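# Open the narrow cabinet's top drawer fully, others closed

## Task

Pull the top drawer of the slim three-drawer cabinet out to its full extent and leave it open. Every other drawer anywhere in the room must be completely closed at the end. No cabinet may be shifted much from where it started. The robot must finish upright and level; toppling or ending tilted counts as failure.

## Robot and tools

ROBOT. A Dexmate Vega on a three-wheeled base. The torso is three links (thigh, shank, chest) folding in a Z, set by torso_hip_rad, torso_knee_rad and torso_waist_rad. It has two seven-joint arms with two-finger grippers, and a head with pan and two tilts carrying head_camera. Each hand also carries a camera (left_wrist_camera, right_wrist_camera) on its back. From above the robot is 0.70 m long and 0.63 m wide, or 0.91 m with arms folded. Its front edge sits 0.35 m ahead of the base origin. It starts in the torso preset stand (hip, knee, waist = 0.469, 1.617, 1.048). Other presets: stand_high 0.78, 1.57, 0.44; lean_20 0.52, 1.05, 0.18; lean_45 0.52, 1.05, -0.26; low_lean_45 0, 0, -0.79. Chest forward lean equals knee - hip - waist. Fold the arms before going to low_lean_45. Arm fold, in key order shoulder pitch, shoulder yaw, upper arm roll, elbow, forearm roll, wrist pitch, wrist yaw: left 1, 0.5, -0.6, -2.5, 0, -0.9, 0; right -1, -0.5, 0.6, -2.5, 0, 0.9, 0.

FRAMES. All positions are metres. Base frame: origin on the floor on the centre line, 0.185 m behind the front axle (the turning point); x forward, y left, z up. chest, left_hand and right_hand are printed in this frame. A hand point lies between the fingers, 0.033 m back from the closed tips; fingers extend along hand z, close along hand y, and the camera side faces hand -x. Odometry frame is the base frame as it was at the scene's start; base_odometry counts wheel turns only, so slip looks like travel.

TOOL move. Either base and/or joints (optionally with speeds and min_time_s), or target on its own. With no action it just reports state and images. cameras: list of head_camera, left_wrist_camera, right_wrist_camera or all; omitted means all, [] means none.
- base: exactly one key, a relative offset from where the base last measured itself. translate_m: metres, forward positive, -2 to 2. strafe_m: metres, left positive, -2 to 2 (heading may drift about 0.02 rad). rotate_rad: radians, counter-clockwise positive, -3.2 to 3.2. Front wheels first swivel to the new direction (up to 1.1 s).
- joints: one object keyed by joint name, absolute angles in radians. Torso: hip 0 to 1.57, knee 0 to 3.141, waist -1.57 to 1.57 (positive tips chest back); named torso joints arrive together. Left arm: shoulder_pitch -3.041 to 3.041 (positive lowers arm), shoulder_yaw -0.423 to 1.523, upper_arm_roll and forearm_roll -3.041 to 3.041, elbow -3.041 to 0.214 (0 straight, negative bends up), wrist_pitch -1.366 to 1.366 (positive tips down), wrist_yaw -1.348 to 1.087 (positive turns left). Right arm mirrors: shoulder_pitch negative lowers, shoulder_yaw -1.523 to 0.423, wrist_pitch negative tips down, wrist_yaw -1.087 to 1.348 (positive still left). Grippers 0 (shut) to 0.785 per finger. Head: head_pan_rad -2.792 to 2.792 (positive left), head_tilt_rad -1.483 to 1.483, head_camera_tilt_rad -1.483 to 1.378 (positive looks down). Keep head_tilt_rad at or below 0 and camera tilt within -1.1 to 0.9 while panning.
- target: one hand's absolute pose in the base frame: side (left or right), x, y, z in metres (-3 to 3), pitch_deg (-30 to 95; 90 fingers down, 0 level), heading_deg (0 forward, positive counter-clockwise), optional roll_deg (default 0; positive clockwise seen from behind the hand), headings and rolls -360 to 360, optional line_only true to demand a straight path. The robot must be still. It checks only self-collision, not furniture. After short (part of ...) resend the same target.
- speeds: caps for this action only: translate_m and strafe_m 0.04 to 0.3 m/s, rotate_rad 0.1 to 0.6 rad/s (defaults are the maxima).
- min_time_s: 0.1 to 8 s, lower bound on arm and head motion duration.
Any action lasts at most 15 s. Unknown keys make the call invalid; out-of-range values get it refused, and a refusal cancels the rest of that reply's move, wait and finished_scene calls.

TOOL wait: seconds 0 to 10, plus cameras. TOOL zoom_image: camera and region [x0, y0, x1, y1] in pixels, at most 504 by 504; head images are 896x560, wrist images 672x420. TOOL finished_scene: scene, the current scene's number; irreversible, check success first.

RESULTS. pictures lists image order. move reads done or the worst status. base_status, joint_status, left_hand_status, right_hand_status can say done, off_target (resting away, maybe still pushing), contact_stop, contact_stop_at_<key>, time_out (target dropped, holds), not_followed, unfinished, limit_stop_at_motor_heat; hand targets say reached (within 10 mm and 2 degrees), short, or refused with a reason. A stop in one torso or arm group halts the whole group. joint command not followed and pose unreachable mean the self-collision guard withheld arm targets. on_its_own lists uncommanded behaviour. turned_by_wheels and turned_by_imu give turning since the last result; an IMU turn above 0.03 rad during a straight or sideways drive suggests a bump. base_tilt gives forward and right lean in degrees (about 2 degrees error). Joint torques, Motor temperatures, MOTOR HOT, TORQUE FAULT and OVER-TEMPERATURE FAULT lines report load and heat.

AVOID. The base keeps pushing when it hits furniture and can shove cabinets; drive slowly near them. Leaning far forward, holding an arm out ahead, or heavy pulls can tip the robot, and a fallen robot stays down. Do not let the arms strike or squeeze each other, including fingers. Do not slam drawers shut or yank them; push and pull gently. After any stop, back the arm off before thinking, since pressing heats motors. Respect wrist load limits (23.5 N m) to avoid torque faults.

Each tool is called after "Call:" in YAML: its name, and indented under it one key for each argument.

## Session

Call:
move:

Scene clock: 0.00 s.
Joint torques (N m): no reading
Motor temperatures (°C): left_arm=[31 31 31 26 40 35 41] | right_arm=[30 27 33 31 36 36 33]
base_odometry: x=+0.000 y=+0.000 heading=+0.000
turned_by_wheels: +0.000
turned_by_imu: +0.000
base_tilt: forward=+0.0 right=+0.8
base_status: not commanded
joint_positions: torso_hip_rad=+0.469 torso_knee_rad=+1.617 torso_waist_rad=+1.048 left_shoulder_pitch_rad=+2.217 left_shoulder_yaw_rad=-0.014 left_upper_arm_roll_rad=-0.004 left_elbow_rad=-1.080 left_forearm_roll_rad=+0.010 left_wrist_pitch_rad=-0.495 left_wrist_yaw_rad=-0.006 left_gripper_rad=+0.005 right_shoulder_pitch_rad=-2.194 right_shoulder_yaw_rad=-0.002 right_upper_arm_roll_rad=+0.006 right_elbow_rad=-1.112 right_forearm_roll_rad=+0.018 right_wrist_pitch_rad=+0.493 right_wrist_yaw_rad=-0.008 right_gripper_rad=+0.005 head_pan_rad=+0.000 head_tilt_rad=+0.000 head_camera_tilt_rad=+0.000
joint_status: not commanded
chest: x=-0.0111 y=+0.0000 z=+1.4155 quat_wxyz=(+0.999, +0.000, +0.050, +0.000) (m; base frame)
left_hand: x=+0.1723 y=+0.2218 z=+0.5939 quat_wxyz=(+0.402, -0.001, +0.916, -0.004) pitch_deg=+42.6 heading_deg=-0.5 roll_deg=-0.7 back=up (m; base frame)
right_hand: x=+0.2084 y=-0.2404 z=+0.6102 quat_wxyz=(+0.427, +0.011, +0.904, -0.007) pitch_deg=+39.4 heading_deg=-1.6 roll_deg=-0.3 back=up (m; base frame)
pictures: head_camera, left_wrist_camera, right_wrist_camera

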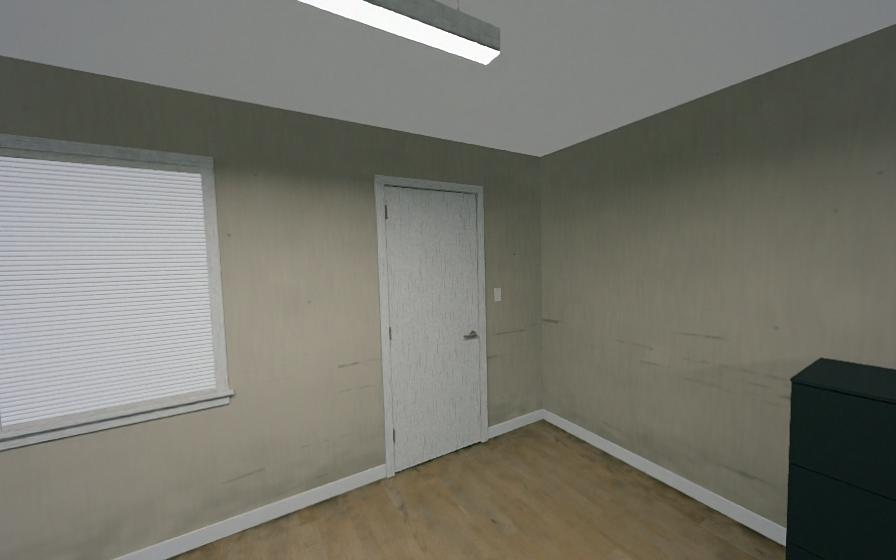

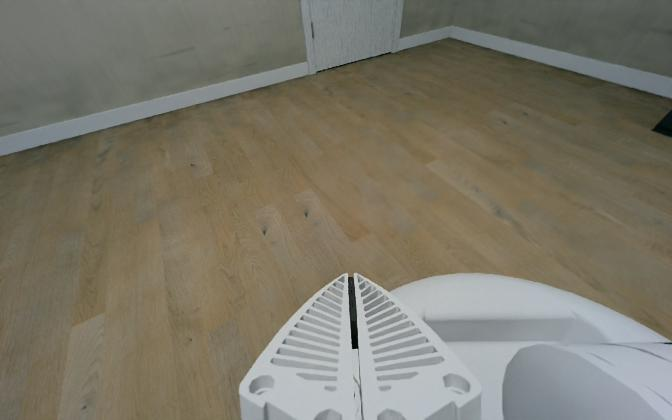

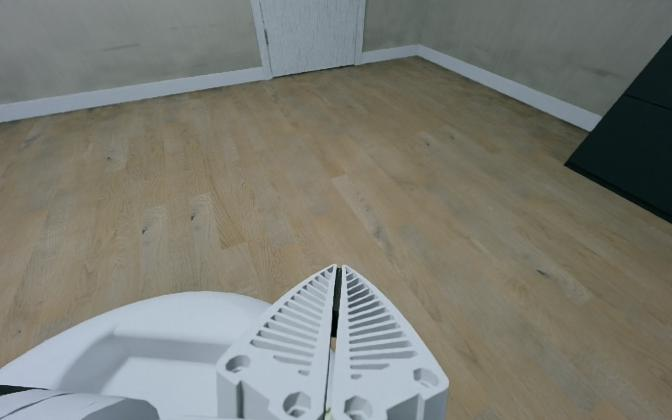

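Call:
move:
  joints: {"head_pan_rad": -1.2, "head_camera_tilt_rad": 0.3}
  cameras: ["head_camera"]

Call:
move:
  joints: {"head_pan_rad": -2.4, "head_camera_tilt_rad": 0.3}
  cameras: ["head_camera"]

Call:
move:
  joints: {"head_pan_rad": 1.2, "head_camera_tilt_rad": 0.3}
  cameras: ["head_camera"]

Call:
move:
  joints: {"head_pan_rad": 2.4, "head_camera_tilt_rad": 0.3}
  cameras: ["head_camera"]

Scene clock: 1.77 s.
Joint torques (N m): left_arm=[7.05 -0.56 -1.14 -1.42 0.09 -1.88 0.05] | right_arm=[-3.85 -1.67 0.6 -2.75 0.06 2.17 -0.07]
Motor temperatures (°C): left_arm=[31 31 31 26 40 35 41] | right_arm=[30 27 33 31 36 36 33]
move: done
base_odometry: x=+0.000 y=+0.000 heading=+0.000
turned_by_wheels: +0.000
turned_by_imu: +0.000
base_tilt: forward=+0.1 right=+0.7
base_status: not commanded
joint_positions: torso_hip_rad=+0.469 torso_knee_rad=+1.617 torso_waist_rad=+1.048 left_shoulder_pitch_rad=+2.217 left_shoulder_yaw_rad=-0.014 left_upper_arm_roll_rad=-0.004 left_elbow_rad=-1.080 left_forearm_roll_rad=+0.010 left_wrist_pitch_rad=-0.495 left_wrist_yaw_rad=-0.006 left_gripper_rad=+0.005 right_shoulder_pitch_rad=-2.194 right_shoulder_yaw_rad=-0.002 right_upper_arm_roll_rad=+0.006 right_elbow_rad=-1.112 right_forearm_roll_rad=+0.018 right_wrist_pitch_rad=+0.493 right_wrist_yaw_rad=-0.008 right_gripper_rad=+0.005 head_pan_rad=-1.200 head_tilt_rad=+0.000 head_camera_tilt_rad=+0.300
joint_status: all done
chest: x=-0.0111 y=+0.0000 z=+1.4155 quat_wxyz=(+0.999, +0.000, +0.050, +0.000) (m; base frame)
left_hand: x=+0.1724 y=+0.2218 z=+0.5939 quat_wxyz=(+0.402, -0.001, +0.916, -0.004) pitch_deg=+42.6 heading_deg=-0.5 roll_deg=-0.7 back=up (m; base frame)
right_hand: x=+0.2084 y=-0.2404 z=+0.6102 quat_wxyz=(+0.427, +0.011, +0.904, -0.007) pitch_deg=+39.4 heading_deg=-1.6 roll_deg=-0.3 back=up (m; base frame)
pictures: head_camera

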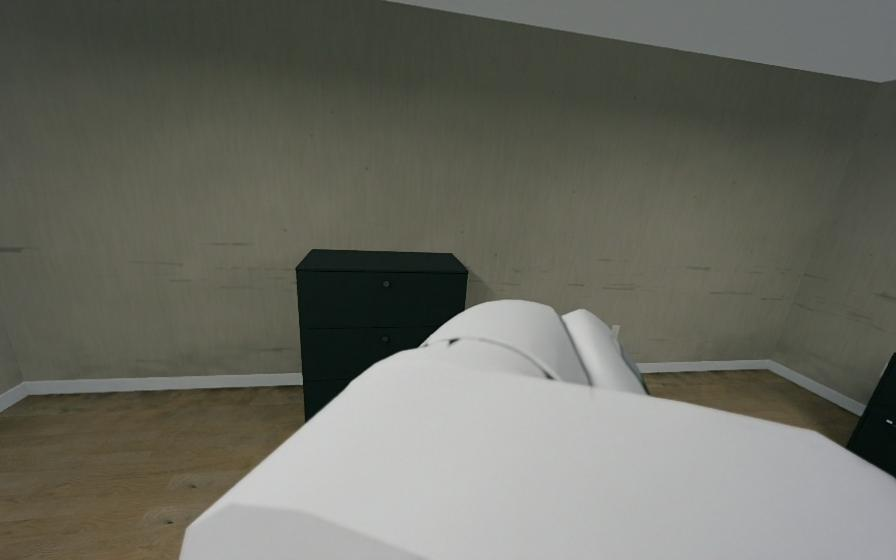

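Scene clock: 3.23 s.
Joint torques (N m): left_arm=[5.65 -0.83 -0.05 -1.78 0.14 -2.59 -0.02] | right_arm=[-3.49 -0.7 0.66 -2.47 0.24 2.45 -0.16]
Motor temperatures (°C): left_arm=[31 31 31 26 40 35 41] | right_arm=[30 27 33 31 36 37 33]
move: done
base_odometry: x=+0.000 y=+0.000 heading=+0.000
turned_by_wheels: +0.000
turned_by_imu: +0.000
base_tilt: forward=+0.1 right=+0.7
base_status: not commanded
joint_positions: torso_hip_rad=+0.469 torso_knee_rad=+1.617 torso_waist_rad=+1.048 left_shoulder_pitch_rad=+2.217 left_shoulder_yaw_rad=-0.014 left_upper_arm_roll_rad=-0.004 left_elbow_rad=-1.080 left_forearm_roll_rad=+0.010 left_wrist_pitch_rad=-0.495 left_wrist_yaw_rad=-0.006 left_gripper_rad=+0.005 right_shoulder_pitch_rad=-2.194 right_shoulder_yaw_rad=-0.002 right_upper_arm_roll_rad=+0.006 right_elbow_rad=-1.112 right_forearm_roll_rad=+0.018 right_wrist_pitch_rad=+0.493 right_wrist_yaw_rad=-0.008 right_gripper_rad=+0.005 head_pan_rad=-2.400 head_tilt_rad=+0.000 head_camera_tilt_rad=+0.300
joint_status: all done
chest: x=-0.0111 y=+0.0000 z=+1.4155 quat_wxyz=(+0.999, +0.000, +0.050, +0.000) (m; base frame)
left_hand: x=+0.1724 y=+0.2218 z=+0.5939 quat_wxyz=(+0.402, -0.001, +0.916, -0.004) pitch_deg=+42.6 heading_deg=-0.5 roll_deg=-0.7 back=up (m; base frame)
right_hand: x=+0.2084 y=-0.2404 z=+0.6102 quat_wxyz=(+0.427, +0.011, +0.904, -0.007) pitch_deg=+39.4 heading_deg=-1.6 roll_deg=-0.3 back=up (m; base frame)
pictures: head_camera

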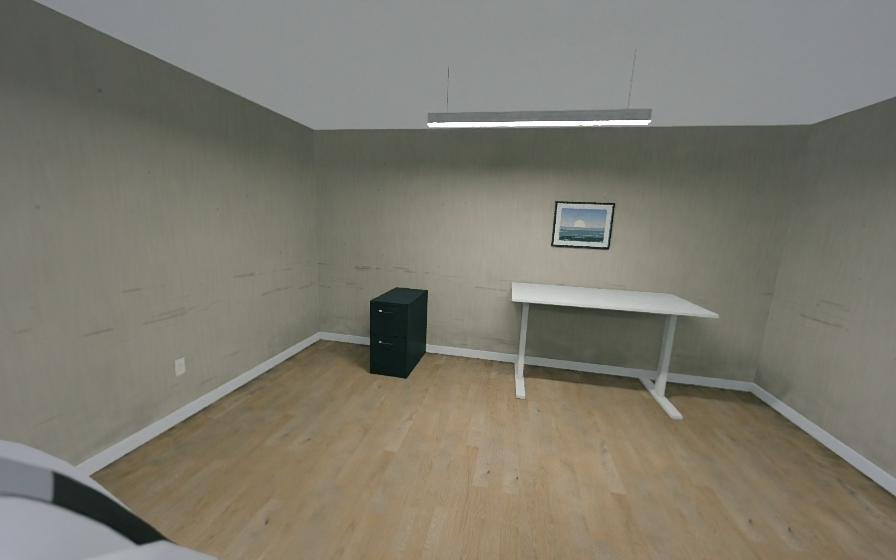

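Scene clock: 6.30 s.
Joint torques (N m): left_arm=[5.75 0.74 -0.77 -2.16 0.02 -1.7 -0.17] | right_arm=[-3.44 -0.36 0.68 -3.49 0.27 2.74 0.01]
Motor temperatures (°C): left_arm=[31 31 31 26 40 35 41] | right_arm=[30 27 33 31 36 37 33]
move: done
base_odometry: x=+0.000 y=+0.000 heading=+0.000
turned_by_wheels: +0.000
turned_by_imu: +0.000
base_tilt: forward=+0.0 right=+0.7
base_status: not commanded
joint_positions: torso_hip_rad=+0.469 torso_knee_rad=+1.617 torso_waist_rad=+1.048 left_shoulder_pitch_rad=+2.217 left_shoulder_yaw_rad=-0.014 left_upper_arm_roll_rad=-0.004 left_elbow_rad=-1.080 left_forearm_roll_rad=+0.010 left_wrist_pitch_rad=-0.495 left_wrist_yaw_rad=-0.006 left_gripper_rad=+0.005 right_shoulder_pitch_rad=-2.194 right_shoulder_yaw_rad=-0.002 right_upper_arm_roll_rad=+0.006 right_elbow_rad=-1.112 right_forearm_roll_rad=+0.018 right_wrist_pitch_rad=+0.493 right_wrist_yaw_rad=-0.008 right_gripper_rad=+0.005 head_pan_rad=+1.200 head_tilt_rad=+0.000 head_camera_tilt_rad=+0.300
joint_status: all done
chest: x=-0.0111 y=+0.0000 z=+1.4155 quat_wxyz=(+0.999, +0.000, +0.050, +0.000) (m; base frame)
left_hand: x=+0.1724 y=+0.2218 z=+0.5939 quat_wxyz=(+0.402, -0.001, +0.916, -0.004) pitch_deg=+42.6 heading_deg=-0.5 roll_deg=-0.7 back=up (m; base frame)
right_hand: x=+0.2084 y=-0.2404 z=+0.6102 quat_wxyz=(+0.427, +0.011, +0.904, -0.007) pitch_deg=+39.4 heading_deg=-1.6 roll_deg=-0.3 back=up (m; base frame)
pictures: head_camera

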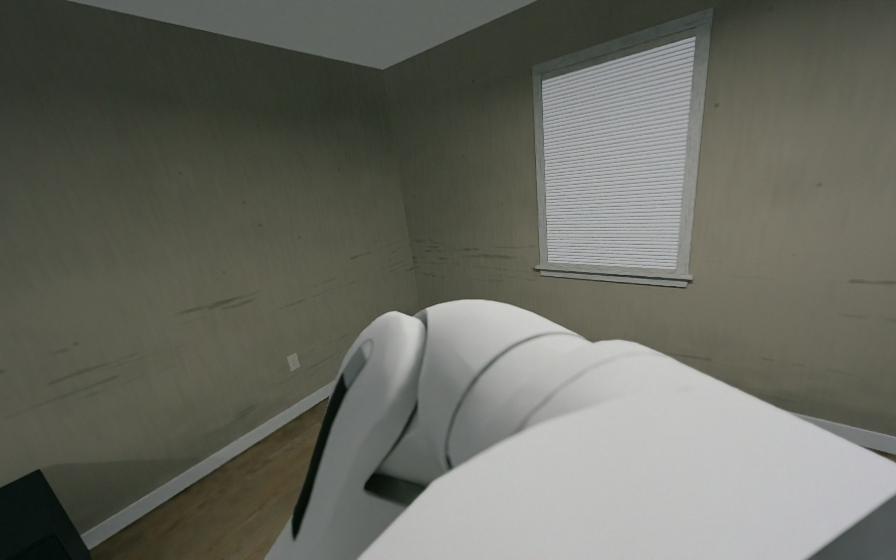

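Scene clock: 7.77 s.
Joint torques (N m): left_arm=[5.51 1.34 -1.28 -4.06 0.09 -2.27 -0.26] | right_arm=[-4.46 -0.27 0.58 -2.14 0.05 2.22 0.03]
Motor temperatures (°C): left_arm=[31 31 31 26 40 35 41] | right_arm=[30 27 33 31 36 37 33]
move: done
base_odometry: x=+0.000 y=+0.000 heading=+0.000
turned_by_wheels: +0.000
turned_by_imu: +0.000
base_tilt: forward=+0.1 right=+0.7
base_status: not commanded
joint_positions: torso_hip_rad=+0.469 torso_knee_rad=+1.617 torso_waist_rad=+1.048 left_shoulder_pitch_rad=+2.217 left_shoulder_yaw_rad=-0.014 left_upper_arm_roll_rad=-0.004 left_elbow_rad=-1.080 left_forearm_roll_rad=+0.010 left_wrist_pitch_rad=-0.495 left_wrist_yaw_rad=-0.006 left_gripper_rad=+0.005 right_shoulder_pitch_rad=-2.194 right_shoulder_yaw_rad=-0.002 right_upper_arm_roll_rad=+0.006 right_elbow_rad=-1.112 right_forearm_roll_rad=+0.018 right_wrist_pitch_rad=+0.493 right_wrist_yaw_rad=-0.008 right_gripper_rad=+0.005 head_pan_rad=+2.400 head_tilt_rad=+0.000 head_camera_tilt_rad=+0.300
joint_status: all done
chest: x=-0.0111 y=+0.0000 z=+1.4155 quat_wxyz=(+0.999, +0.000, +0.050, +0.000) (m; base frame)
left_hand: x=+0.1724 y=+0.2218 z=+0.5939 quat_wxyz=(+0.402, -0.001, +0.916, -0.004) pitch_deg=+42.6 heading_deg=-0.5 roll_deg=-0.7 back=up (m; base frame)
right_hand: x=+0.2084 y=-0.2404 z=+0.6102 quat_wxyz=(+0.427, +0.011, +0.904, -0.007) pitch_deg=+39.4 heading_deg=-1.6 roll_deg=-0.3 back=up (m; base frame)
pictures: head_camera

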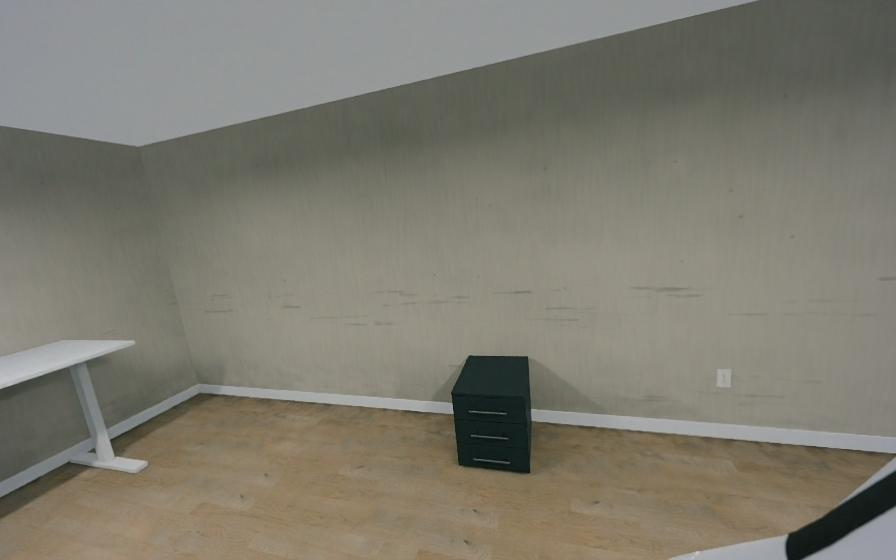

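Call:
zoom_image:
  camera: "head_camera"
  region: [400, 330, 600, 490]

Scaled by 2.520 from the camera's 896x560 image, which has a finer 960x600 frame.

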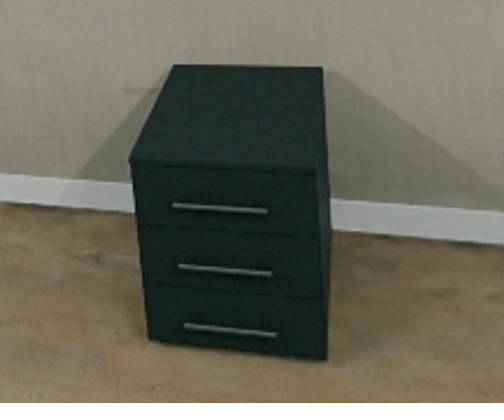

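Call:
move:
  base: {"rotate_rad": 2.3}
  joints: {"head_pan_rad": 0, "head_camera_tilt_rad": 0.4}
  cameras: ["head_camera"]

Scene clock: 13.83 s.
Joint torques (N m): left_arm=[5.98 0.18 -0.62 -3.03 0.28 -2.33 0.02] | right_arm=[-3.71 -1.04 0.08 -2.38 0.13 3.01 -0.19]
Motor temperatures (°C): left_arm=[31 31 31 26 40 35 41] | right_arm=[30 27 33 31 36 37 33]
move: done
base_odometry: x=+0.003 y=-0.001 heading=+2.307
turned_by_wheels: +2.307
turned_by_imu: +2.295
base_tilt: forward=+0.0 right=+0.8
base_status: done
joint_positions: torso_hip_rad=+0.469 torso_knee_rad=+1.617 torso_waist_rad=+1.048 left_shoulder_pitch_rad=+2.217 left_shoulder_yaw_rad=-0.014 left_upper_arm_roll_rad=-0.004 left_elbow_rad=-1.080 left_forearm_roll_rad=+0.010 left_wrist_pitch_rad=-0.495 left_wrist_yaw_rad=-0.006 left_gripper_rad=+0.005 right_shoulder_pitch_rad=-2.194 right_shoulder_yaw_rad=-0.002 right_upper_arm_roll_rad=+0.006 right_elbow_rad=-1.112 right_forearm_roll_rad=+0.018 right_wrist_pitch_rad=+0.493 right_wrist_yaw_rad=-0.008 right_gripper_rad=+0.005 head_pan_rad=+0.000 head_tilt_rad=+0.000 head_camera_tilt_rad=+0.400
joint_status: all done
chest: x=-0.0111 y=+0.0000 z=+1.4155 quat_wxyz=(+0.999, +0.000, +0.050, +0.000) (m; base frame)
left_hand: x=+0.1724 y=+0.2218 z=+0.5939 quat_wxyz=(+0.402, -0.001, +0.916, -0.004) pitch_deg=+42.6 heading_deg=-0.5 roll_deg=-0.7 back=up (m; base frame)
right_hand: x=+0.2084 y=-0.2404 z=+0.6102 quat_wxyz=(+0.427, +0.011, +0.904, -0.007) pitch_deg=+39.4 heading_deg=-1.6 roll_deg=-0.3 back=up (m; base frame)
pictures: head_camera

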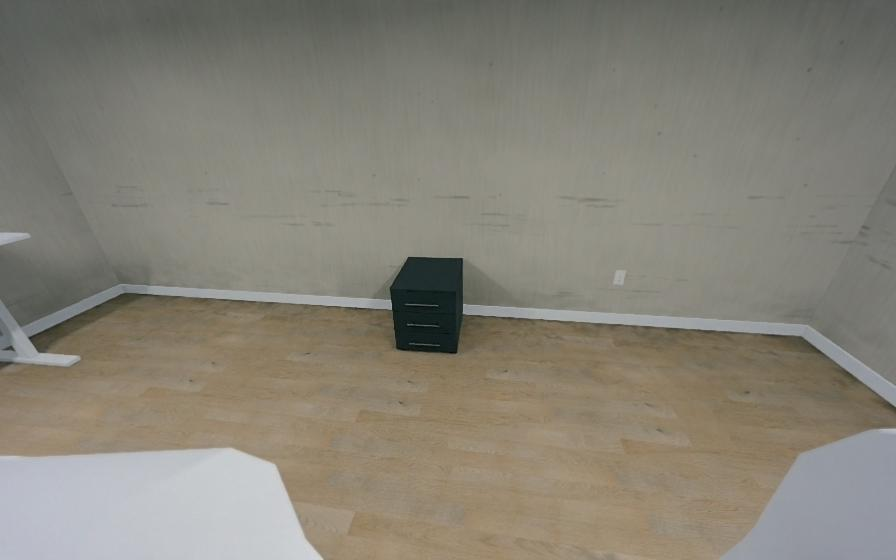

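Call:
zoom_image:
  camera: "head_camera"
  region: [370, 240, 490, 360]

Scaled by 4.200 from the camera's 896x560 image, which has a finer 960x600 frame.

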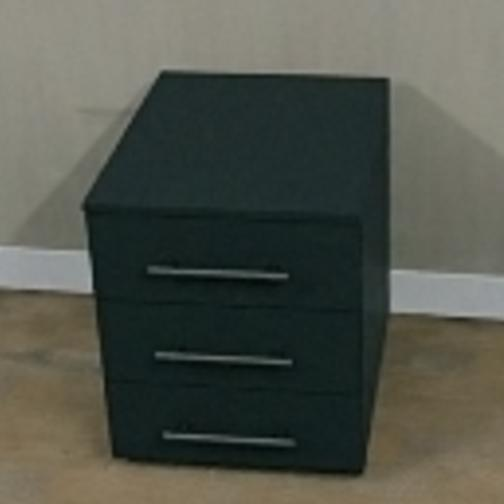

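Call:
move:
  joints: {"head_pan_rad": 1.6, "head_camera_tilt_rad": 0.3}
  cameras: ["head_camera"]

Call:
zoom_image:
  camera: "head_camera"
  region: [380, 240, 520, 400]

Call:
move:
  joints: {"head_pan_rad": 2.79, "head_camera_tilt_rad": 0.3}
  cameras: ["head_camera"]

Scene clock: 17.57 s.
Joint torques (N m): left_arm=[5.65 -0.35 -1.38 -4.27 0.01 -1.52 0.01] | right_arm=[-4.99 -1.51 0.55 -2.82 0.02 1.86 -0.03]
Motor temperatures (°C): left_arm=[31 31 31 26 40 35 41] | right_arm=[30 27 33 31 36 37 33]
move: done
base_odometry: x=+0.003 y=-0.001 heading=+2.307
turned_by_wheels: +0.000
turned_by_imu: +0.000
base_tilt: forward=+0.1 right=+0.8
base_status: not commanded
joint_positions: torso_hip_rad=+0.469 torso_knee_rad=+1.617 torso_waist_rad=+1.048 left_shoulder_pitch_rad=+2.217 left_shoulder_yaw_rad=-0.014 left_upper_arm_roll_rad=-0.004 left_elbow_rad=-1.080 left_forearm_roll_rad=+0.010 left_wrist_pitch_rad=-0.495 left_wrist_yaw_rad=-0.006 left_gripper_rad=+0.005 right_shoulder_pitch_rad=-2.194 right_shoulder_yaw_rad=-0.002 right_upper_arm_roll_rad=+0.006 right_elbow_rad=-1.112 right_forearm_roll_rad=+0.018 right_wrist_pitch_rad=+0.493 right_wrist_yaw_rad=-0.008 right_gripper_rad=+0.005 head_pan_rad=+1.600 head_tilt_rad=+0.000 head_camera_tilt_rad=+0.300
joint_status: all done
chest: x=-0.0111 y=+0.0000 z=+1.4155 quat_wxyz=(+0.999, +0.000, +0.050, +0.000) (m; base frame)
left_hand: x=+0.1724 y=+0.2218 z=+0.5939 quat_wxyz=(+0.402, -0.001, +0.916, -0.004) pitch_deg=+42.6 heading_deg=-0.5 roll_deg=-0.7 back=up (m; base frame)
right_hand: x=+0.2084 y=-0.2404 z=+0.6102 quat_wxyz=(+0.427, +0.011, +0.904, -0.007) pitch_deg=+39.4 heading_deg=-1.6 roll_deg=-0.3 back=up (m; base frame)
pictures: head_camera

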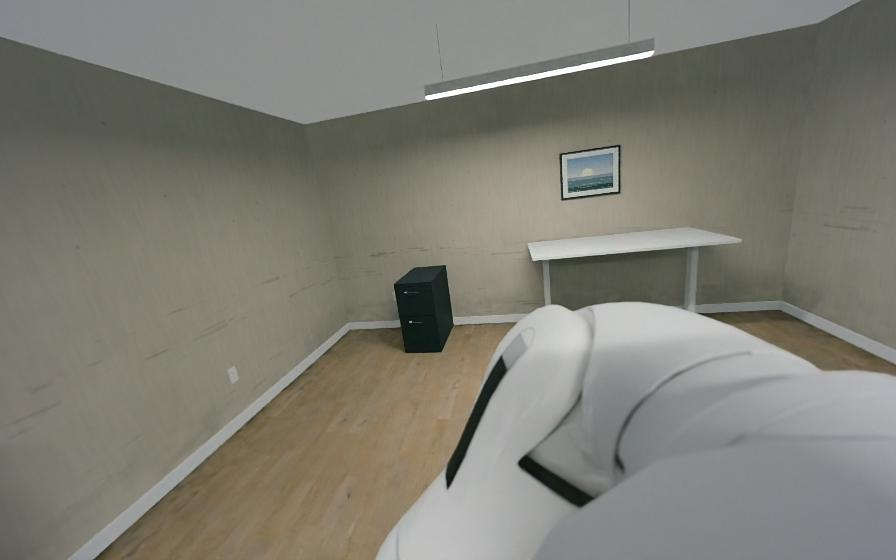

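Scaled by 3.150 from the camera's 896x560 image, which has a finer 960x600 frame.

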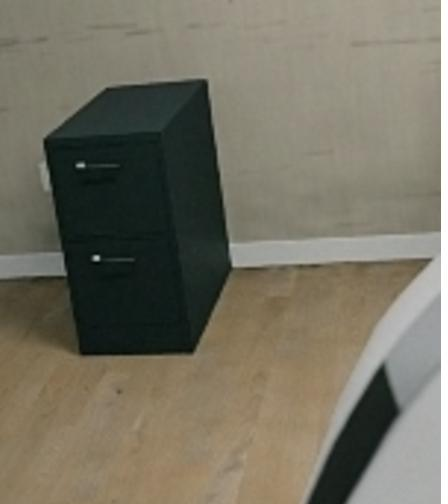

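Scene clock: 19.03 s.
Joint torques (N m): left_arm=[5.8 0.67 -0.82 -2.77 -0.11 -2.21 -0.22] | right_arm=[-4.12 -0.61 0.42 -2.68 0.2 2.65 -0.05]
Motor temperatures (°C): left_arm=[31 31 31 26 40 35 41] | right_arm=[30 27 33 31 36 37 33]
move: done
base_odometry: x=+0.003 y=-0.001 heading=+2.307
turned_by_wheels: +0.000
turned_by_imu: +0.000
base_tilt: forward=+0.0 right=+0.8
base_status: not commanded
joint_positions: torso_hip_rad=+0.469 torso_knee_rad=+1.617 torso_waist_rad=+1.048 left_shoulder_pitch_rad=+2.217 left_shoulder_yaw_rad=-0.014 left_upper_arm_roll_rad=-0.004 left_elbow_rad=-1.080 left_forearm_roll_rad=+0.010 left_wrist_pitch_rad=-0.495 left_wrist_yaw_rad=-0.006 left_gripper_rad=+0.005 right_shoulder_pitch_rad=-2.194 right_shoulder_yaw_rad=-0.002 right_upper_arm_roll_rad=+0.006 right_elbow_rad=-1.112 right_forearm_roll_rad=+0.018 right_wrist_pitch_rad=+0.493 right_wrist_yaw_rad=-0.008 right_gripper_rad=+0.005 head_pan_rad=+2.790 head_tilt_rad=+0.000 head_camera_tilt_rad=+0.300
joint_status: all done
chest: x=-0.0111 y=+0.0000 z=+1.4155 quat_wxyz=(+0.999, +0.000, +0.050, +0.000) (m; base frame)
left_hand: x=+0.1724 y=+0.2218 z=+0.5939 quat_wxyz=(+0.402, -0.001, +0.916, -0.004) pitch_deg=+42.6 heading_deg=-0.5 roll_deg=-0.7 back=up (m; base frame)
right_hand: x=+0.2084 y=-0.2404 z=+0.6102 quat_wxyz=(+0.427, +0.011, +0.904, -0.007) pitch_deg=+39.4 heading_deg=-1.6 roll_deg=-0.3 back=up (m; base frame)
pictures: head_camera

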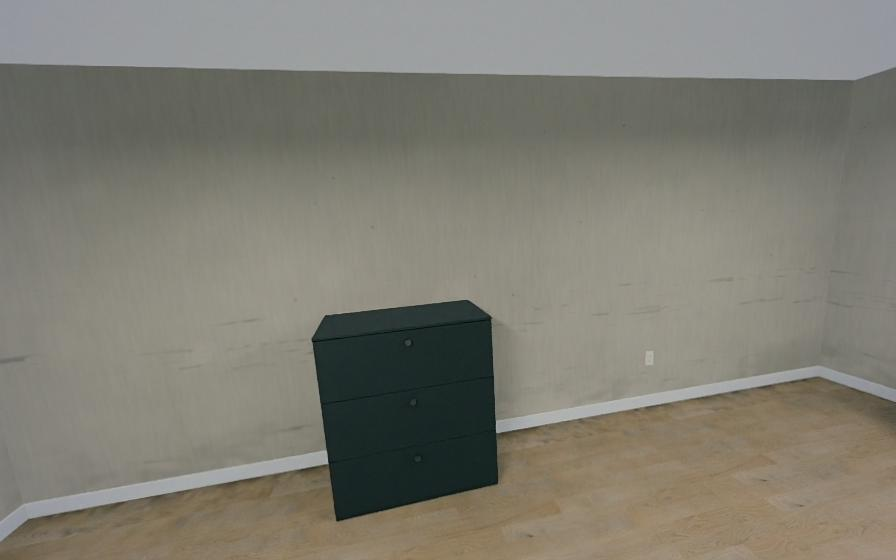

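Call:
move:
  base: {"rotate_rad": -0.1}
  joints: {"head_pan_rad": 0, "head_camera_tilt_rad": 0.5}
  cameras: ["head_camera"]

Call:
move:
  base: {"translate_m": 0.6}
  cameras: ["head_camera"]

Scene clock: 21.83 s.
Joint torques (N m): left_arm=[6.41 0.96 -0.74 -4.09 0.18 -2.67 -0.05] | right_arm=[-4.3 0.1 0.21 -2.64 0.13 2.96 -0.04]
Motor temperatures (°C): left_arm=[31 31 31 26 40 35 41] | right_arm=[30 27 33 31 36 37 33]
move: done
base_odometry: x=+0.003 y=-0.001 heading=+2.207
turned_by_wheels: -0.100
turned_by_imu: -0.100
base_tilt: forward=+0.1 right=+0.8
base_status: done
joint_positions: torso_hip_rad=+0.469 torso_knee_rad=+1.617 torso_waist_rad=+1.048 left_shoulder_pitch_rad=+2.217 left_shoulder_yaw_rad=-0.014 left_upper_arm_roll_rad=-0.004 left_elbow_rad=-1.080 left_forearm_roll_rad=+0.010 left_wrist_pitch_rad=-0.495 left_wrist_yaw_rad=-0.006 left_gripper_rad=+0.005 right_shoulder_pitch_rad=-2.194 right_shoulder_yaw_rad=-0.002 right_upper_arm_roll_rad=+0.006 right_elbow_rad=-1.112 right_forearm_roll_rad=+0.018 right_wrist_pitch_rad=+0.493 right_wrist_yaw_rad=-0.008 right_gripper_rad=+0.005 head_pan_rad=+0.000 head_tilt_rad=+0.000 head_camera_tilt_rad=+0.500
joint_status: all done
chest: x=-0.0111 y=+0.0000 z=+1.4155 quat_wxyz=(+0.999, +0.000, +0.050, +0.000) (m; base frame)
left_hand: x=+0.1724 y=+0.2218 z=+0.5939 quat_wxyz=(+0.402, -0.001, +0.916, -0.004) pitch_deg=+42.6 heading_deg=-0.5 roll_deg=-0.7 back=up (m; base frame)
right_hand: x=+0.2084 y=-0.2404 z=+0.6102 quat_wxyz=(+0.427, +0.011, +0.904, -0.007) pitch_deg=+39.4 heading_deg=-1.6 roll_deg=-0.3 back=up (m; base frame)
pictures: head_camera

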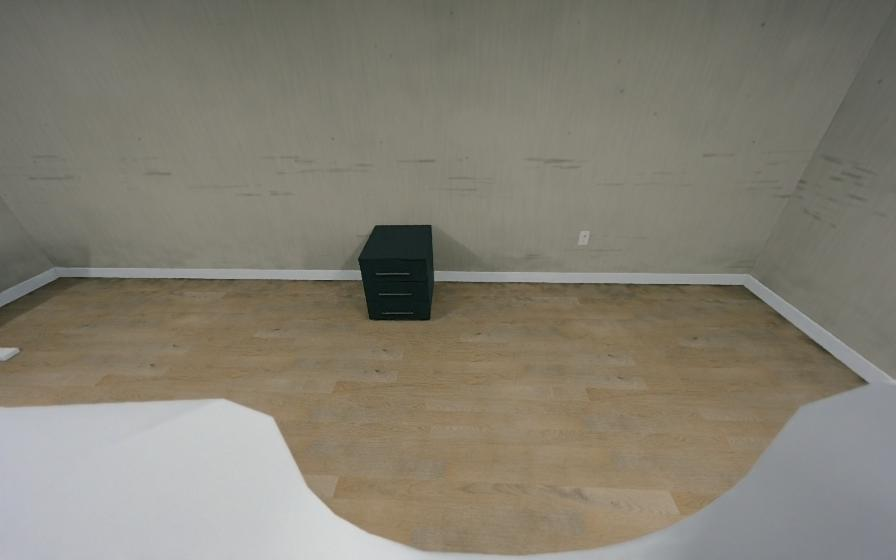

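Scene clock: 25.67 s.
Joint torques (N m): left_arm=[6.24 0.4 -1.01 -2.49 0.29 -1.92 -0.13] | right_arm=[-3.82 -1.24 0.46 -3.03 0.18 2.2 -0.11]
Motor temperatures (°C): left_arm=[31 31 31 26 40 35 41] | right_arm=[30 27 33 31 36 37 33]
move: done
base_odometry: x=-0.354 y=+0.481 heading=+2.208
turned_by_wheels: +0.001
turned_by_imu: +0.000
base_tilt: forward=+0.0 right=+0.8
base_status: done
joint_positions: torso_hip_rad=+0.469 torso_knee_rad=+1.617 torso_waist_rad=+1.048 left_shoulder_pitch_rad=+2.217 left_shoulder_yaw_rad=-0.014 left_upper_arm_roll_rad=-0.004 left_elbow_rad=-1.080 left_forearm_roll_rad=+0.010 left_wrist_pitch_rad=-0.495 left_wrist_yaw_rad=-0.006 left_gripper_rad=+0.005 right_shoulder_pitch_rad=-2.194 right_shoulder_yaw_rad=-0.002 right_upper_arm_roll_rad=+0.006 right_elbow_rad=-1.112 right_forearm_roll_rad=+0.018 right_wrist_pitch_rad=+0.493 right_wrist_yaw_rad=-0.008 right_gripper_rad=+0.005 head_pan_rad=+0.000 head_tilt_rad=+0.000 head_camera_tilt_rad=+0.500
joint_status: not commanded
chest: x=-0.0111 y=+0.0000 z=+1.4155 quat_wxyz=(+0.999, +0.000, +0.050, +0.000) (m; base frame)
left_hand: x=+0.1724 y=+0.2218 z=+0.5939 quat_wxyz=(+0.402, -0.001, +0.916, -0.004) pitch_deg=+42.6 heading_deg=-0.5 roll_deg=-0.7 back=up (m; base frame)
right_hand: x=+0.2085 y=-0.2404 z=+0.6101 quat_wxyz=(+0.427, +0.011, +0.904, -0.007) pitch_deg=+39.4 heading_deg=-1.6 roll_deg=-0.3 back=up (m; base frame)
pictures: head_camera

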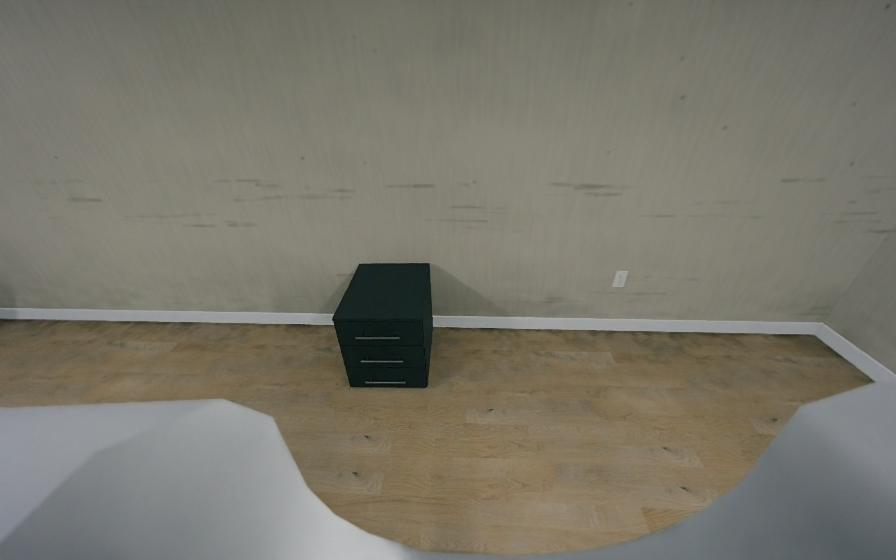

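Call:
zoom_image:
  camera: "head_camera"
  region: [320, 250, 460, 400]

Scaled by 3.360 from the camera's 896x560 image, which has a finer 960x600 frame.

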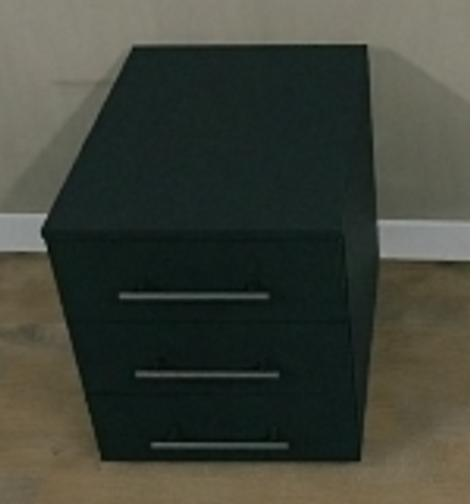

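Call:
move:
  joints: {"left_shoulder_pitch_rad": 1.0, "left_shoulder_yaw_rad": 0.5, "left_upper_arm_roll_rad": -0.6, "left_elbow_rad": -2.5, "left_forearm_roll_rad": 0, "left_wrist_pitch_rad": -0.9, "left_wrist_yaw_rad": 0, "right_shoulder_pitch_rad": -1.0, "right_shoulder_yaw_rad": -0.5, "right_upper_arm_roll_rad": 0.6, "right_elbow_rad": -2.5, "right_forearm_roll_rad": 0, "right_wrist_pitch_rad": 0.9, "right_wrist_yaw_rad": 0}
  cameras: ["head_camera"]

Call:
move:
  joints: {"torso_hip_rad": 0.4, "torso_knee_rad": 1.2, "torso_waist_rad": 0.5}
  cameras: ["head_camera"]

Scene clock: 32.97 s.
Joint torques (N m): left_arm=[-16.6 8.61 -4.53 -0.34 -0.42 2.26 0.55] | right_arm=[22.13 -8.89 4.86 0.57 0.07 -2.31 0.1]
Motor temperatures (°C): left_arm=[31 31 31 26 40 35 41] | right_arm=[30 27 33 31 36 37 33]
move: done
base_odometry: x=-0.354 y=+0.481 heading=+2.208
turned_by_wheels: +0.000
turned_by_imu: +0.000
base_tilt: forward=+0.1 right=+0.7
base_status: not commanded
joint_positions: torso_hip_rad=+0.469 torso_knee_rad=+1.617 torso_waist_rad=+1.048 left_shoulder_pitch_rad=+1.004 left_shoulder_yaw_rad=+0.498 left_upper_arm_roll_rad=-0.598 left_elbow_rad=-2.496 left_forearm_roll_rad=+0.000 left_wrist_pitch_rad=-0.899 left_wrist_yaw_rad=+0.000 left_gripper_rad=+0.005 right_shoulder_pitch_rad=-1.003 right_shoulder_yaw_rad=-0.499 right_upper_arm_roll_rad=+0.598 right_elbow_rad=-2.497 right_forearm_roll_rad=+0.000 right_wrist_pitch_rad=+0.899 right_wrist_yaw_rad=+0.000 right_gripper_rad=+0.005 head_pan_rad=+0.000 head_tilt_rad=+0.000 head_camera_tilt_rad=+0.500
joint_status: all done
chest: x=-0.0111 y=+0.0000 z=+1.4155 quat_wxyz=(+0.999, +0.000, +0.050, +0.000) (m; base frame)
left_hand: x=-0.0207 y=+0.1551 z=+1.7184 quat_wxyz=(+0.841, +0.204, -0.394, +0.309) pitch_deg=-37.3 heading_deg=-132.5 roll_deg=-7.2 back=down (m; base frame)
right_hand: x=-0.0215 y=-0.1549 z=+1.7181 quat_wxyz=(+0.841, -0.204, -0.395, -0.309) pitch_deg=-37.2 heading_deg=+132.5 roll_deg=+7.1 back=down (m; base frame)
pictures: head_camera

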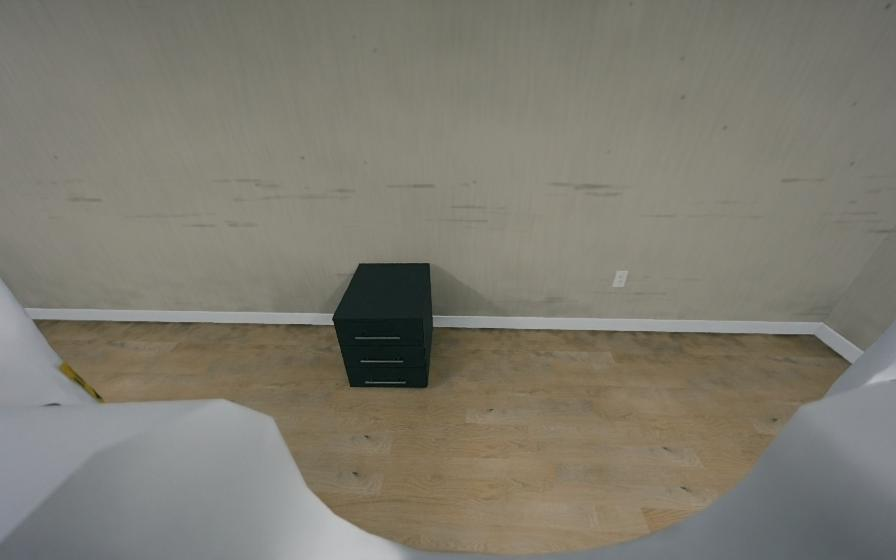

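Scene clock: 36.27 s.
Joint torques (N m): left_arm=[-15.43 9.01 -6.1 -0.32 -0.76 1.51 0.36] | right_arm=[20.99 -8.85 5.76 -0.22 0.44 -2.43 -0.44]
Motor temperatures (°C): left_arm=[31 31 31 26 40 35 41] | right_arm=[30 27 33 31 36 37 33]
move: done
base_odometry: x=-0.354 y=+0.481 heading=+2.208
turned_by_wheels: +0.000
turned_by_imu: +0.000
base_tilt: forward=+0.1 right=+0.7
base_status: not commanded
joint_positions: torso_hip_rad=+0.400 torso_knee_rad=+1.200 torso_waist_rad=+0.500 left_shoulder_pitch_rad=+1.000 left_shoulder_yaw_rad=+0.500 left_upper_arm_roll_rad=-0.600 left_elbow_rad=-2.500 left_forearm_roll_rad=+0.000 left_wrist_pitch_rad=-0.900 left_wrist_yaw_rad=+0.000 left_gripper_rad=+0.005 right_shoulder_pitch_rad=-1.000 right_shoulder_yaw_rad=-0.500 right_upper_arm_roll_rad=+0.600 right_elbow_rad=-2.500 right_forearm_roll_rad=+0.000 right_wrist_pitch_rad=+0.900 right_wrist_yaw_rad=+0.000 right_gripper_rad=+0.005 head_pan_rad=+0.000 head_tilt_rad=+0.000 head_camera_tilt_rad=+0.500
joint_status: all done
chest: x=-0.0407 y=+0.0000 z=+1.3357 quat_wxyz=(+0.989, +0.000, +0.149, +0.000) (m; base frame)
left_hand: x=+0.0067 y=+0.1532 z=+1.6334 quat_wxyz=(+0.874, +0.235, -0.313, +0.288) pitch_deg=-44.0 heading_deg=-124.9 roll_deg=-18.7 back=down (m; base frame)
right_hand: x=+0.0066 y=-0.1534 z=+1.6335 quat_wxyz=(+0.874, -0.235, -0.312, -0.288) pitch_deg=-44.0 heading_deg=+124.9 roll_deg=+18.7 back=down (m; base frame)
pictures: head_camera

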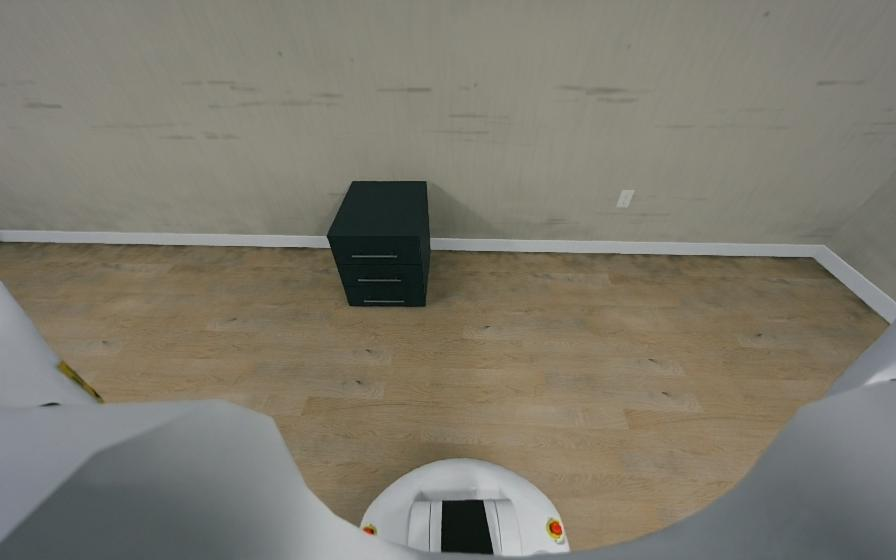

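Call:
move:
  joints: {"torso_hip_rad": 0.2, "torso_knee_rad": 0.9, "torso_waist_rad": 0.4}
  cameras: ["head_camera"]

Scene clock: 39.67 s.
Joint torques (N m): left_arm=[-16.29 6.67 -5.54 -0.42 -0.5 2.21 0.56] | right_arm=[21.32 -8.14 6.09 0.04 0.44 -1.94 -0.36]
Motor temperatures (°C): left_arm=[31 31 31 26 40 35 41] | right_arm=[30 27 33 31 36 37 33]
move: done
base_odometry: x=-0.354 y=+0.481 heading=+2.208
turned_by_wheels: +0.000
turned_by_imu: +0.000
base_tilt: forward=+0.1 right=+0.7
base_status: not commanded
joint_positions: torso_hip_rad=+0.200 torso_knee_rad=+0.900 torso_waist_rad=+0.400 left_shoulder_pitch_rad=+1.000 left_shoulder_yaw_rad=+0.500 left_upper_arm_roll_rad=-0.600 left_elbow_rad=-2.500 left_forearm_roll_rad=+0.000 left_wrist_pitch_rad=-0.900 left_wrist_yaw_rad=+0.000 left_gripper_rad=+0.005 right_shoulder_pitch_rad=-1.000 right_shoulder_yaw_rad=-0.500 right_upper_arm_roll_rad=+0.600 right_elbow_rad=-2.500 right_forearm_roll_rad=+0.000 right_wrist_pitch_rad=+0.900 right_wrist_yaw_rad=+0.000 right_gripper_rad=+0.005 head_pan_rad=+0.000 head_tilt_rad=+0.000 head_camera_tilt_rad=+0.500
joint_status: all done
chest: x=-0.0366 y=+0.0000 z=+1.2419 quat_wxyz=(+0.989, +0.000, +0.149, +0.000) (m; base frame)
left_hand: x=+0.0108 y=+0.1532 z=+1.5396 quat_wxyz=(+0.874, +0.235, -0.313, +0.288) pitch_deg=-44.0 heading_deg=-124.9 roll_deg=-18.7 back=down (m; base frame)
right_hand: x=+0.0107 y=-0.1534 z=+1.5397 quat_wxyz=(+0.874, -0.235, -0.312, -0.288) pitch_deg=-44.0 heading_deg=+124.9 roll_deg=+18.7 back=down (m; base frame)
pictures: head_camera

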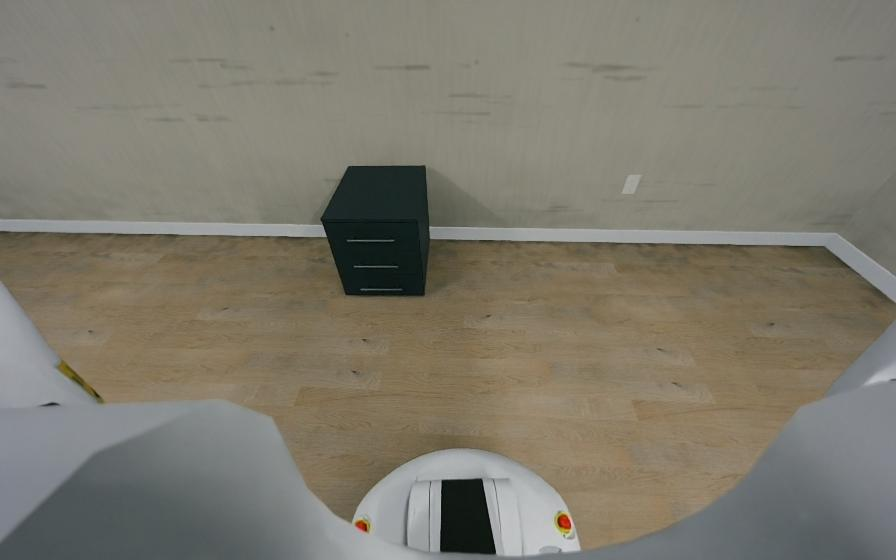

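Call:
move:
  joints: {"torso_hip_rad": 0.0, "torso_knee_rad": 0.4, "torso_waist_rad": -0.2, "head_camera_tilt_rad": 0.3}

Scene clock: 45.07 s.
Joint torques (N m): left_arm=[-14.14 8.43 -7.3 -1.28 -0.82 1.91 0.92] | right_arm=[18.5 -6.43 7.12 -2.7 0.74 -1.73 -0.77]
Motor temperatures (°C): left_arm=[31 31 31 26 40 35 41] | right_arm=[30 27 33 31 36 37 33]
move: done
base_odometry: x=-0.354 y=+0.481 heading=+2.208
turned_by_wheels: +0.000
turned_by_imu: +0.000
base_tilt: forward=+0.0 right=+0.8
base_status: not commanded
joint_positions: torso_hip_rad=+0.001 torso_knee_rad=+0.400 torso_waist_rad=-0.200 left_shoulder_pitch_rad=+1.000 left_shoulder_yaw_rad=+0.500 left_upper_arm_roll_rad=-0.600 left_elbow_rad=-2.500 left_forearm_roll_rad=+0.000 left_wrist_pitch_rad=-0.900 left_wrist_yaw_rad=+0.000 left_gripper_rad=+0.005 right_shoulder_pitch_rad=-1.000 right_shoulder_yaw_rad=-0.500 right_upper_arm_roll_rad=+0.600 right_elbow_rad=-2.500 right_forearm_roll_rad=+0.000 right_wrist_pitch_rad=+0.900 right_wrist_yaw_rad=+0.000 right_gripper_rad=+0.005 head_pan_rad=+0.000 head_tilt_rad=+0.000 head_camera_tilt_rad=+0.300
joint_status: all done
chest: x=+0.0262 y=+0.0000 z=+1.0345 quat_wxyz=(+0.955, +0.000, +0.295, +0.000) (m; base frame)
left_hand: x=+0.1593 y=+0.1532 z=+1.3050 quat_wxyz=(+0.911, +0.275, -0.179, +0.249) pitch_deg=-51.7 heading_deg=-107.7 roll_deg=-41.7 back=down (m; base frame)
right_hand: x=+0.1593 y=-0.1534 z=+1.3051 quat_wxyz=(+0.911, -0.275, -0.179, -0.249) pitch_deg=-51.7 heading_deg=+107.7 roll_deg=+41.7 back=down (m; base frame)
pictures: head_camera, left_wrist_camera, right_wrist_camera

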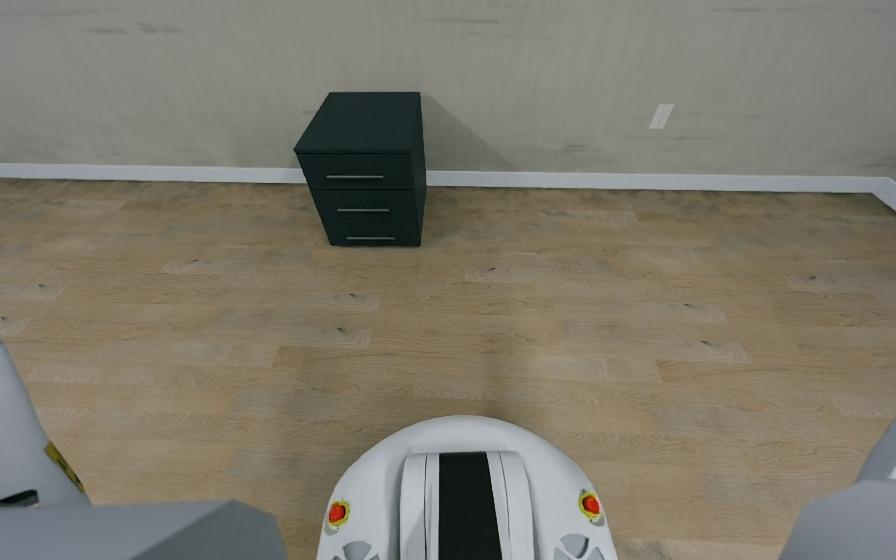

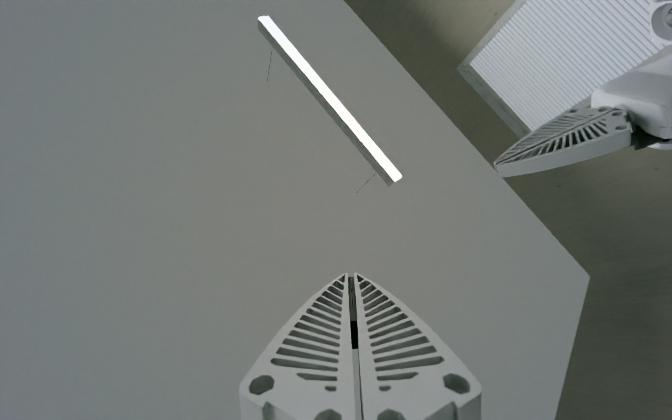

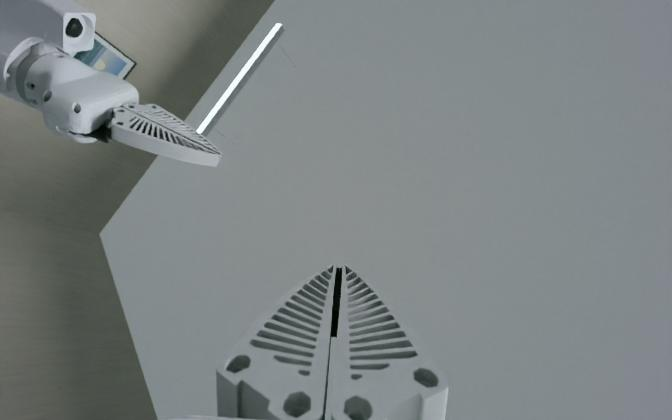

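Call:
move:
  target: {"side": "left", "x": 0.6, "y": 0.25, "z": 0.8, "pitch_deg": 20, "heading_deg": 0, "roll_deg": 0}

Scene clock: 53.07 s.
Joint torques (N m): left_arm=[-6.58 10.77 -8.61 -3.32 1.54 -2.03 0.37] | right_arm=[17.06 -8.6 6.91 -1.64 0.65 -1.79 -0.77]
Motor temperatures (°C): left_arm=[31 31 31 26 40 35 41] | right_arm=[30 27 33 31 36 37 33]
move: done
base_odometry: x=-0.354 y=+0.481 heading=+2.208
turned_by_wheels: +0.000
turned_by_imu: +0.000
base_tilt: forward=+0.1 right=+0.7
base_status: not commanded
joint_positions: torso_hip_rad=+0.001 torso_knee_rad=+0.400 torso_waist_rad=-0.200 left_shoulder_pitch_rad=+1.267 left_shoulder_yaw_rad=+1.201 left_upper_arm_roll_rad=-0.130 left_elbow_rad=-2.588 left_forearm_roll_rad=-1.521 left_wrist_pitch_rad=+0.404 left_wrist_yaw_rad=+0.991 left_gripper_rad=+0.005 right_shoulder_pitch_rad=-1.000 right_shoulder_yaw_rad=-0.500 right_upper_arm_roll_rad=+0.600 right_elbow_rad=-2.500 right_forearm_roll_rad=+0.000 right_wrist_pitch_rad=+0.900 right_wrist_yaw_rad=+0.000 right_gripper_rad=+0.005 head_pan_rad=+0.000 head_tilt_rad=+0.000 head_camera_tilt_rad=+0.300
joint_status: not commanded
chest: x=+0.0262 y=+0.0000 z=+1.0345 quat_wxyz=(+0.955, +0.000, +0.295, +0.000) (m; base frame)
left_hand: x=+0.6011 y=+0.2501 z=+0.8026 quat_wxyz=(+0.576, -0.001, +0.817, -0.001) pitch_deg=+19.6 heading_deg=+0.0 roll_deg=-0.2 back=up (m; base frame)
left_hand_status: reached (checked arc [a long move; over the whole arc the hand travels 0.98 m to end 0.68 m from its start, up to 0.27 m off the straight line; left_forearm_roll_rad turns most, 1.52 rad; on the way or at its end the hand turns up to 136 deg from its attitude at the start], planned for 5.1 s): 3 mm and 0.4 deg off.
right_hand: x=+0.1593 y=-0.1534 z=+1.3051 quat_wxyz=(+0.911, -0.275, -0.179, -0.249) pitch_deg=-51.7 heading_deg=+107.7 roll_deg=+41.7 back=down (m; base frame)
pictures: head_camera, left_wrist_camera, right_wrist_camera

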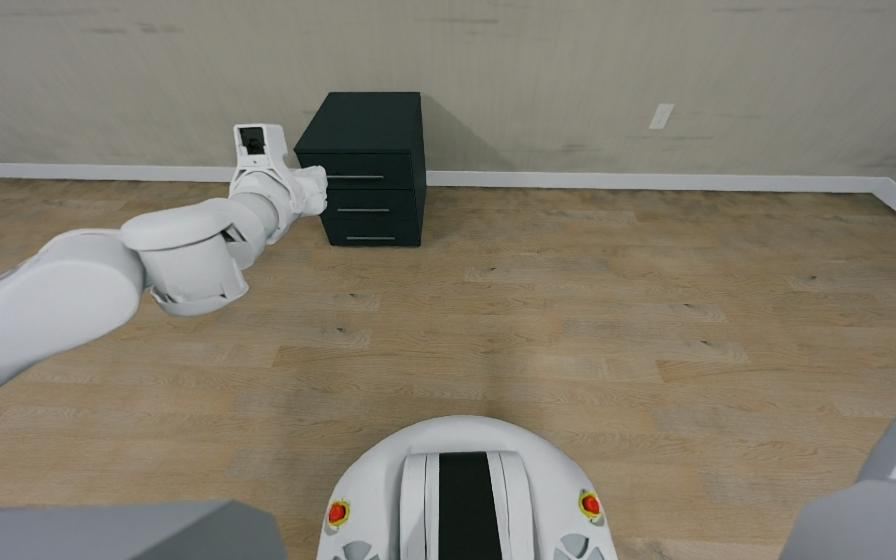

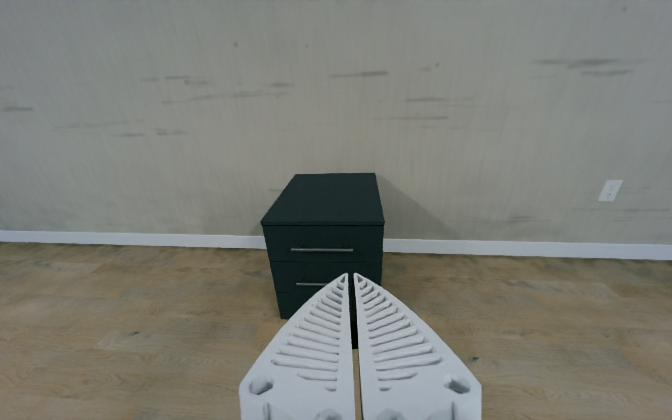

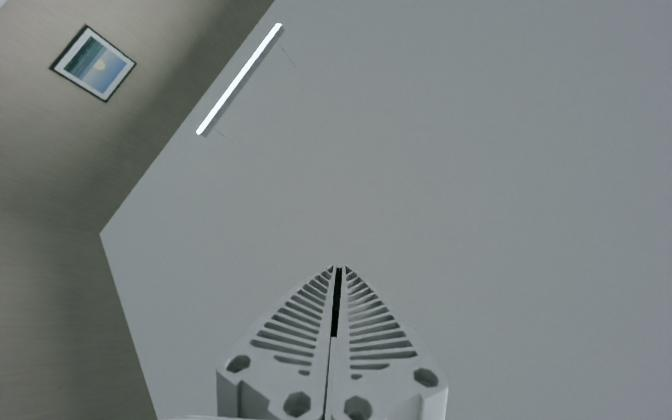

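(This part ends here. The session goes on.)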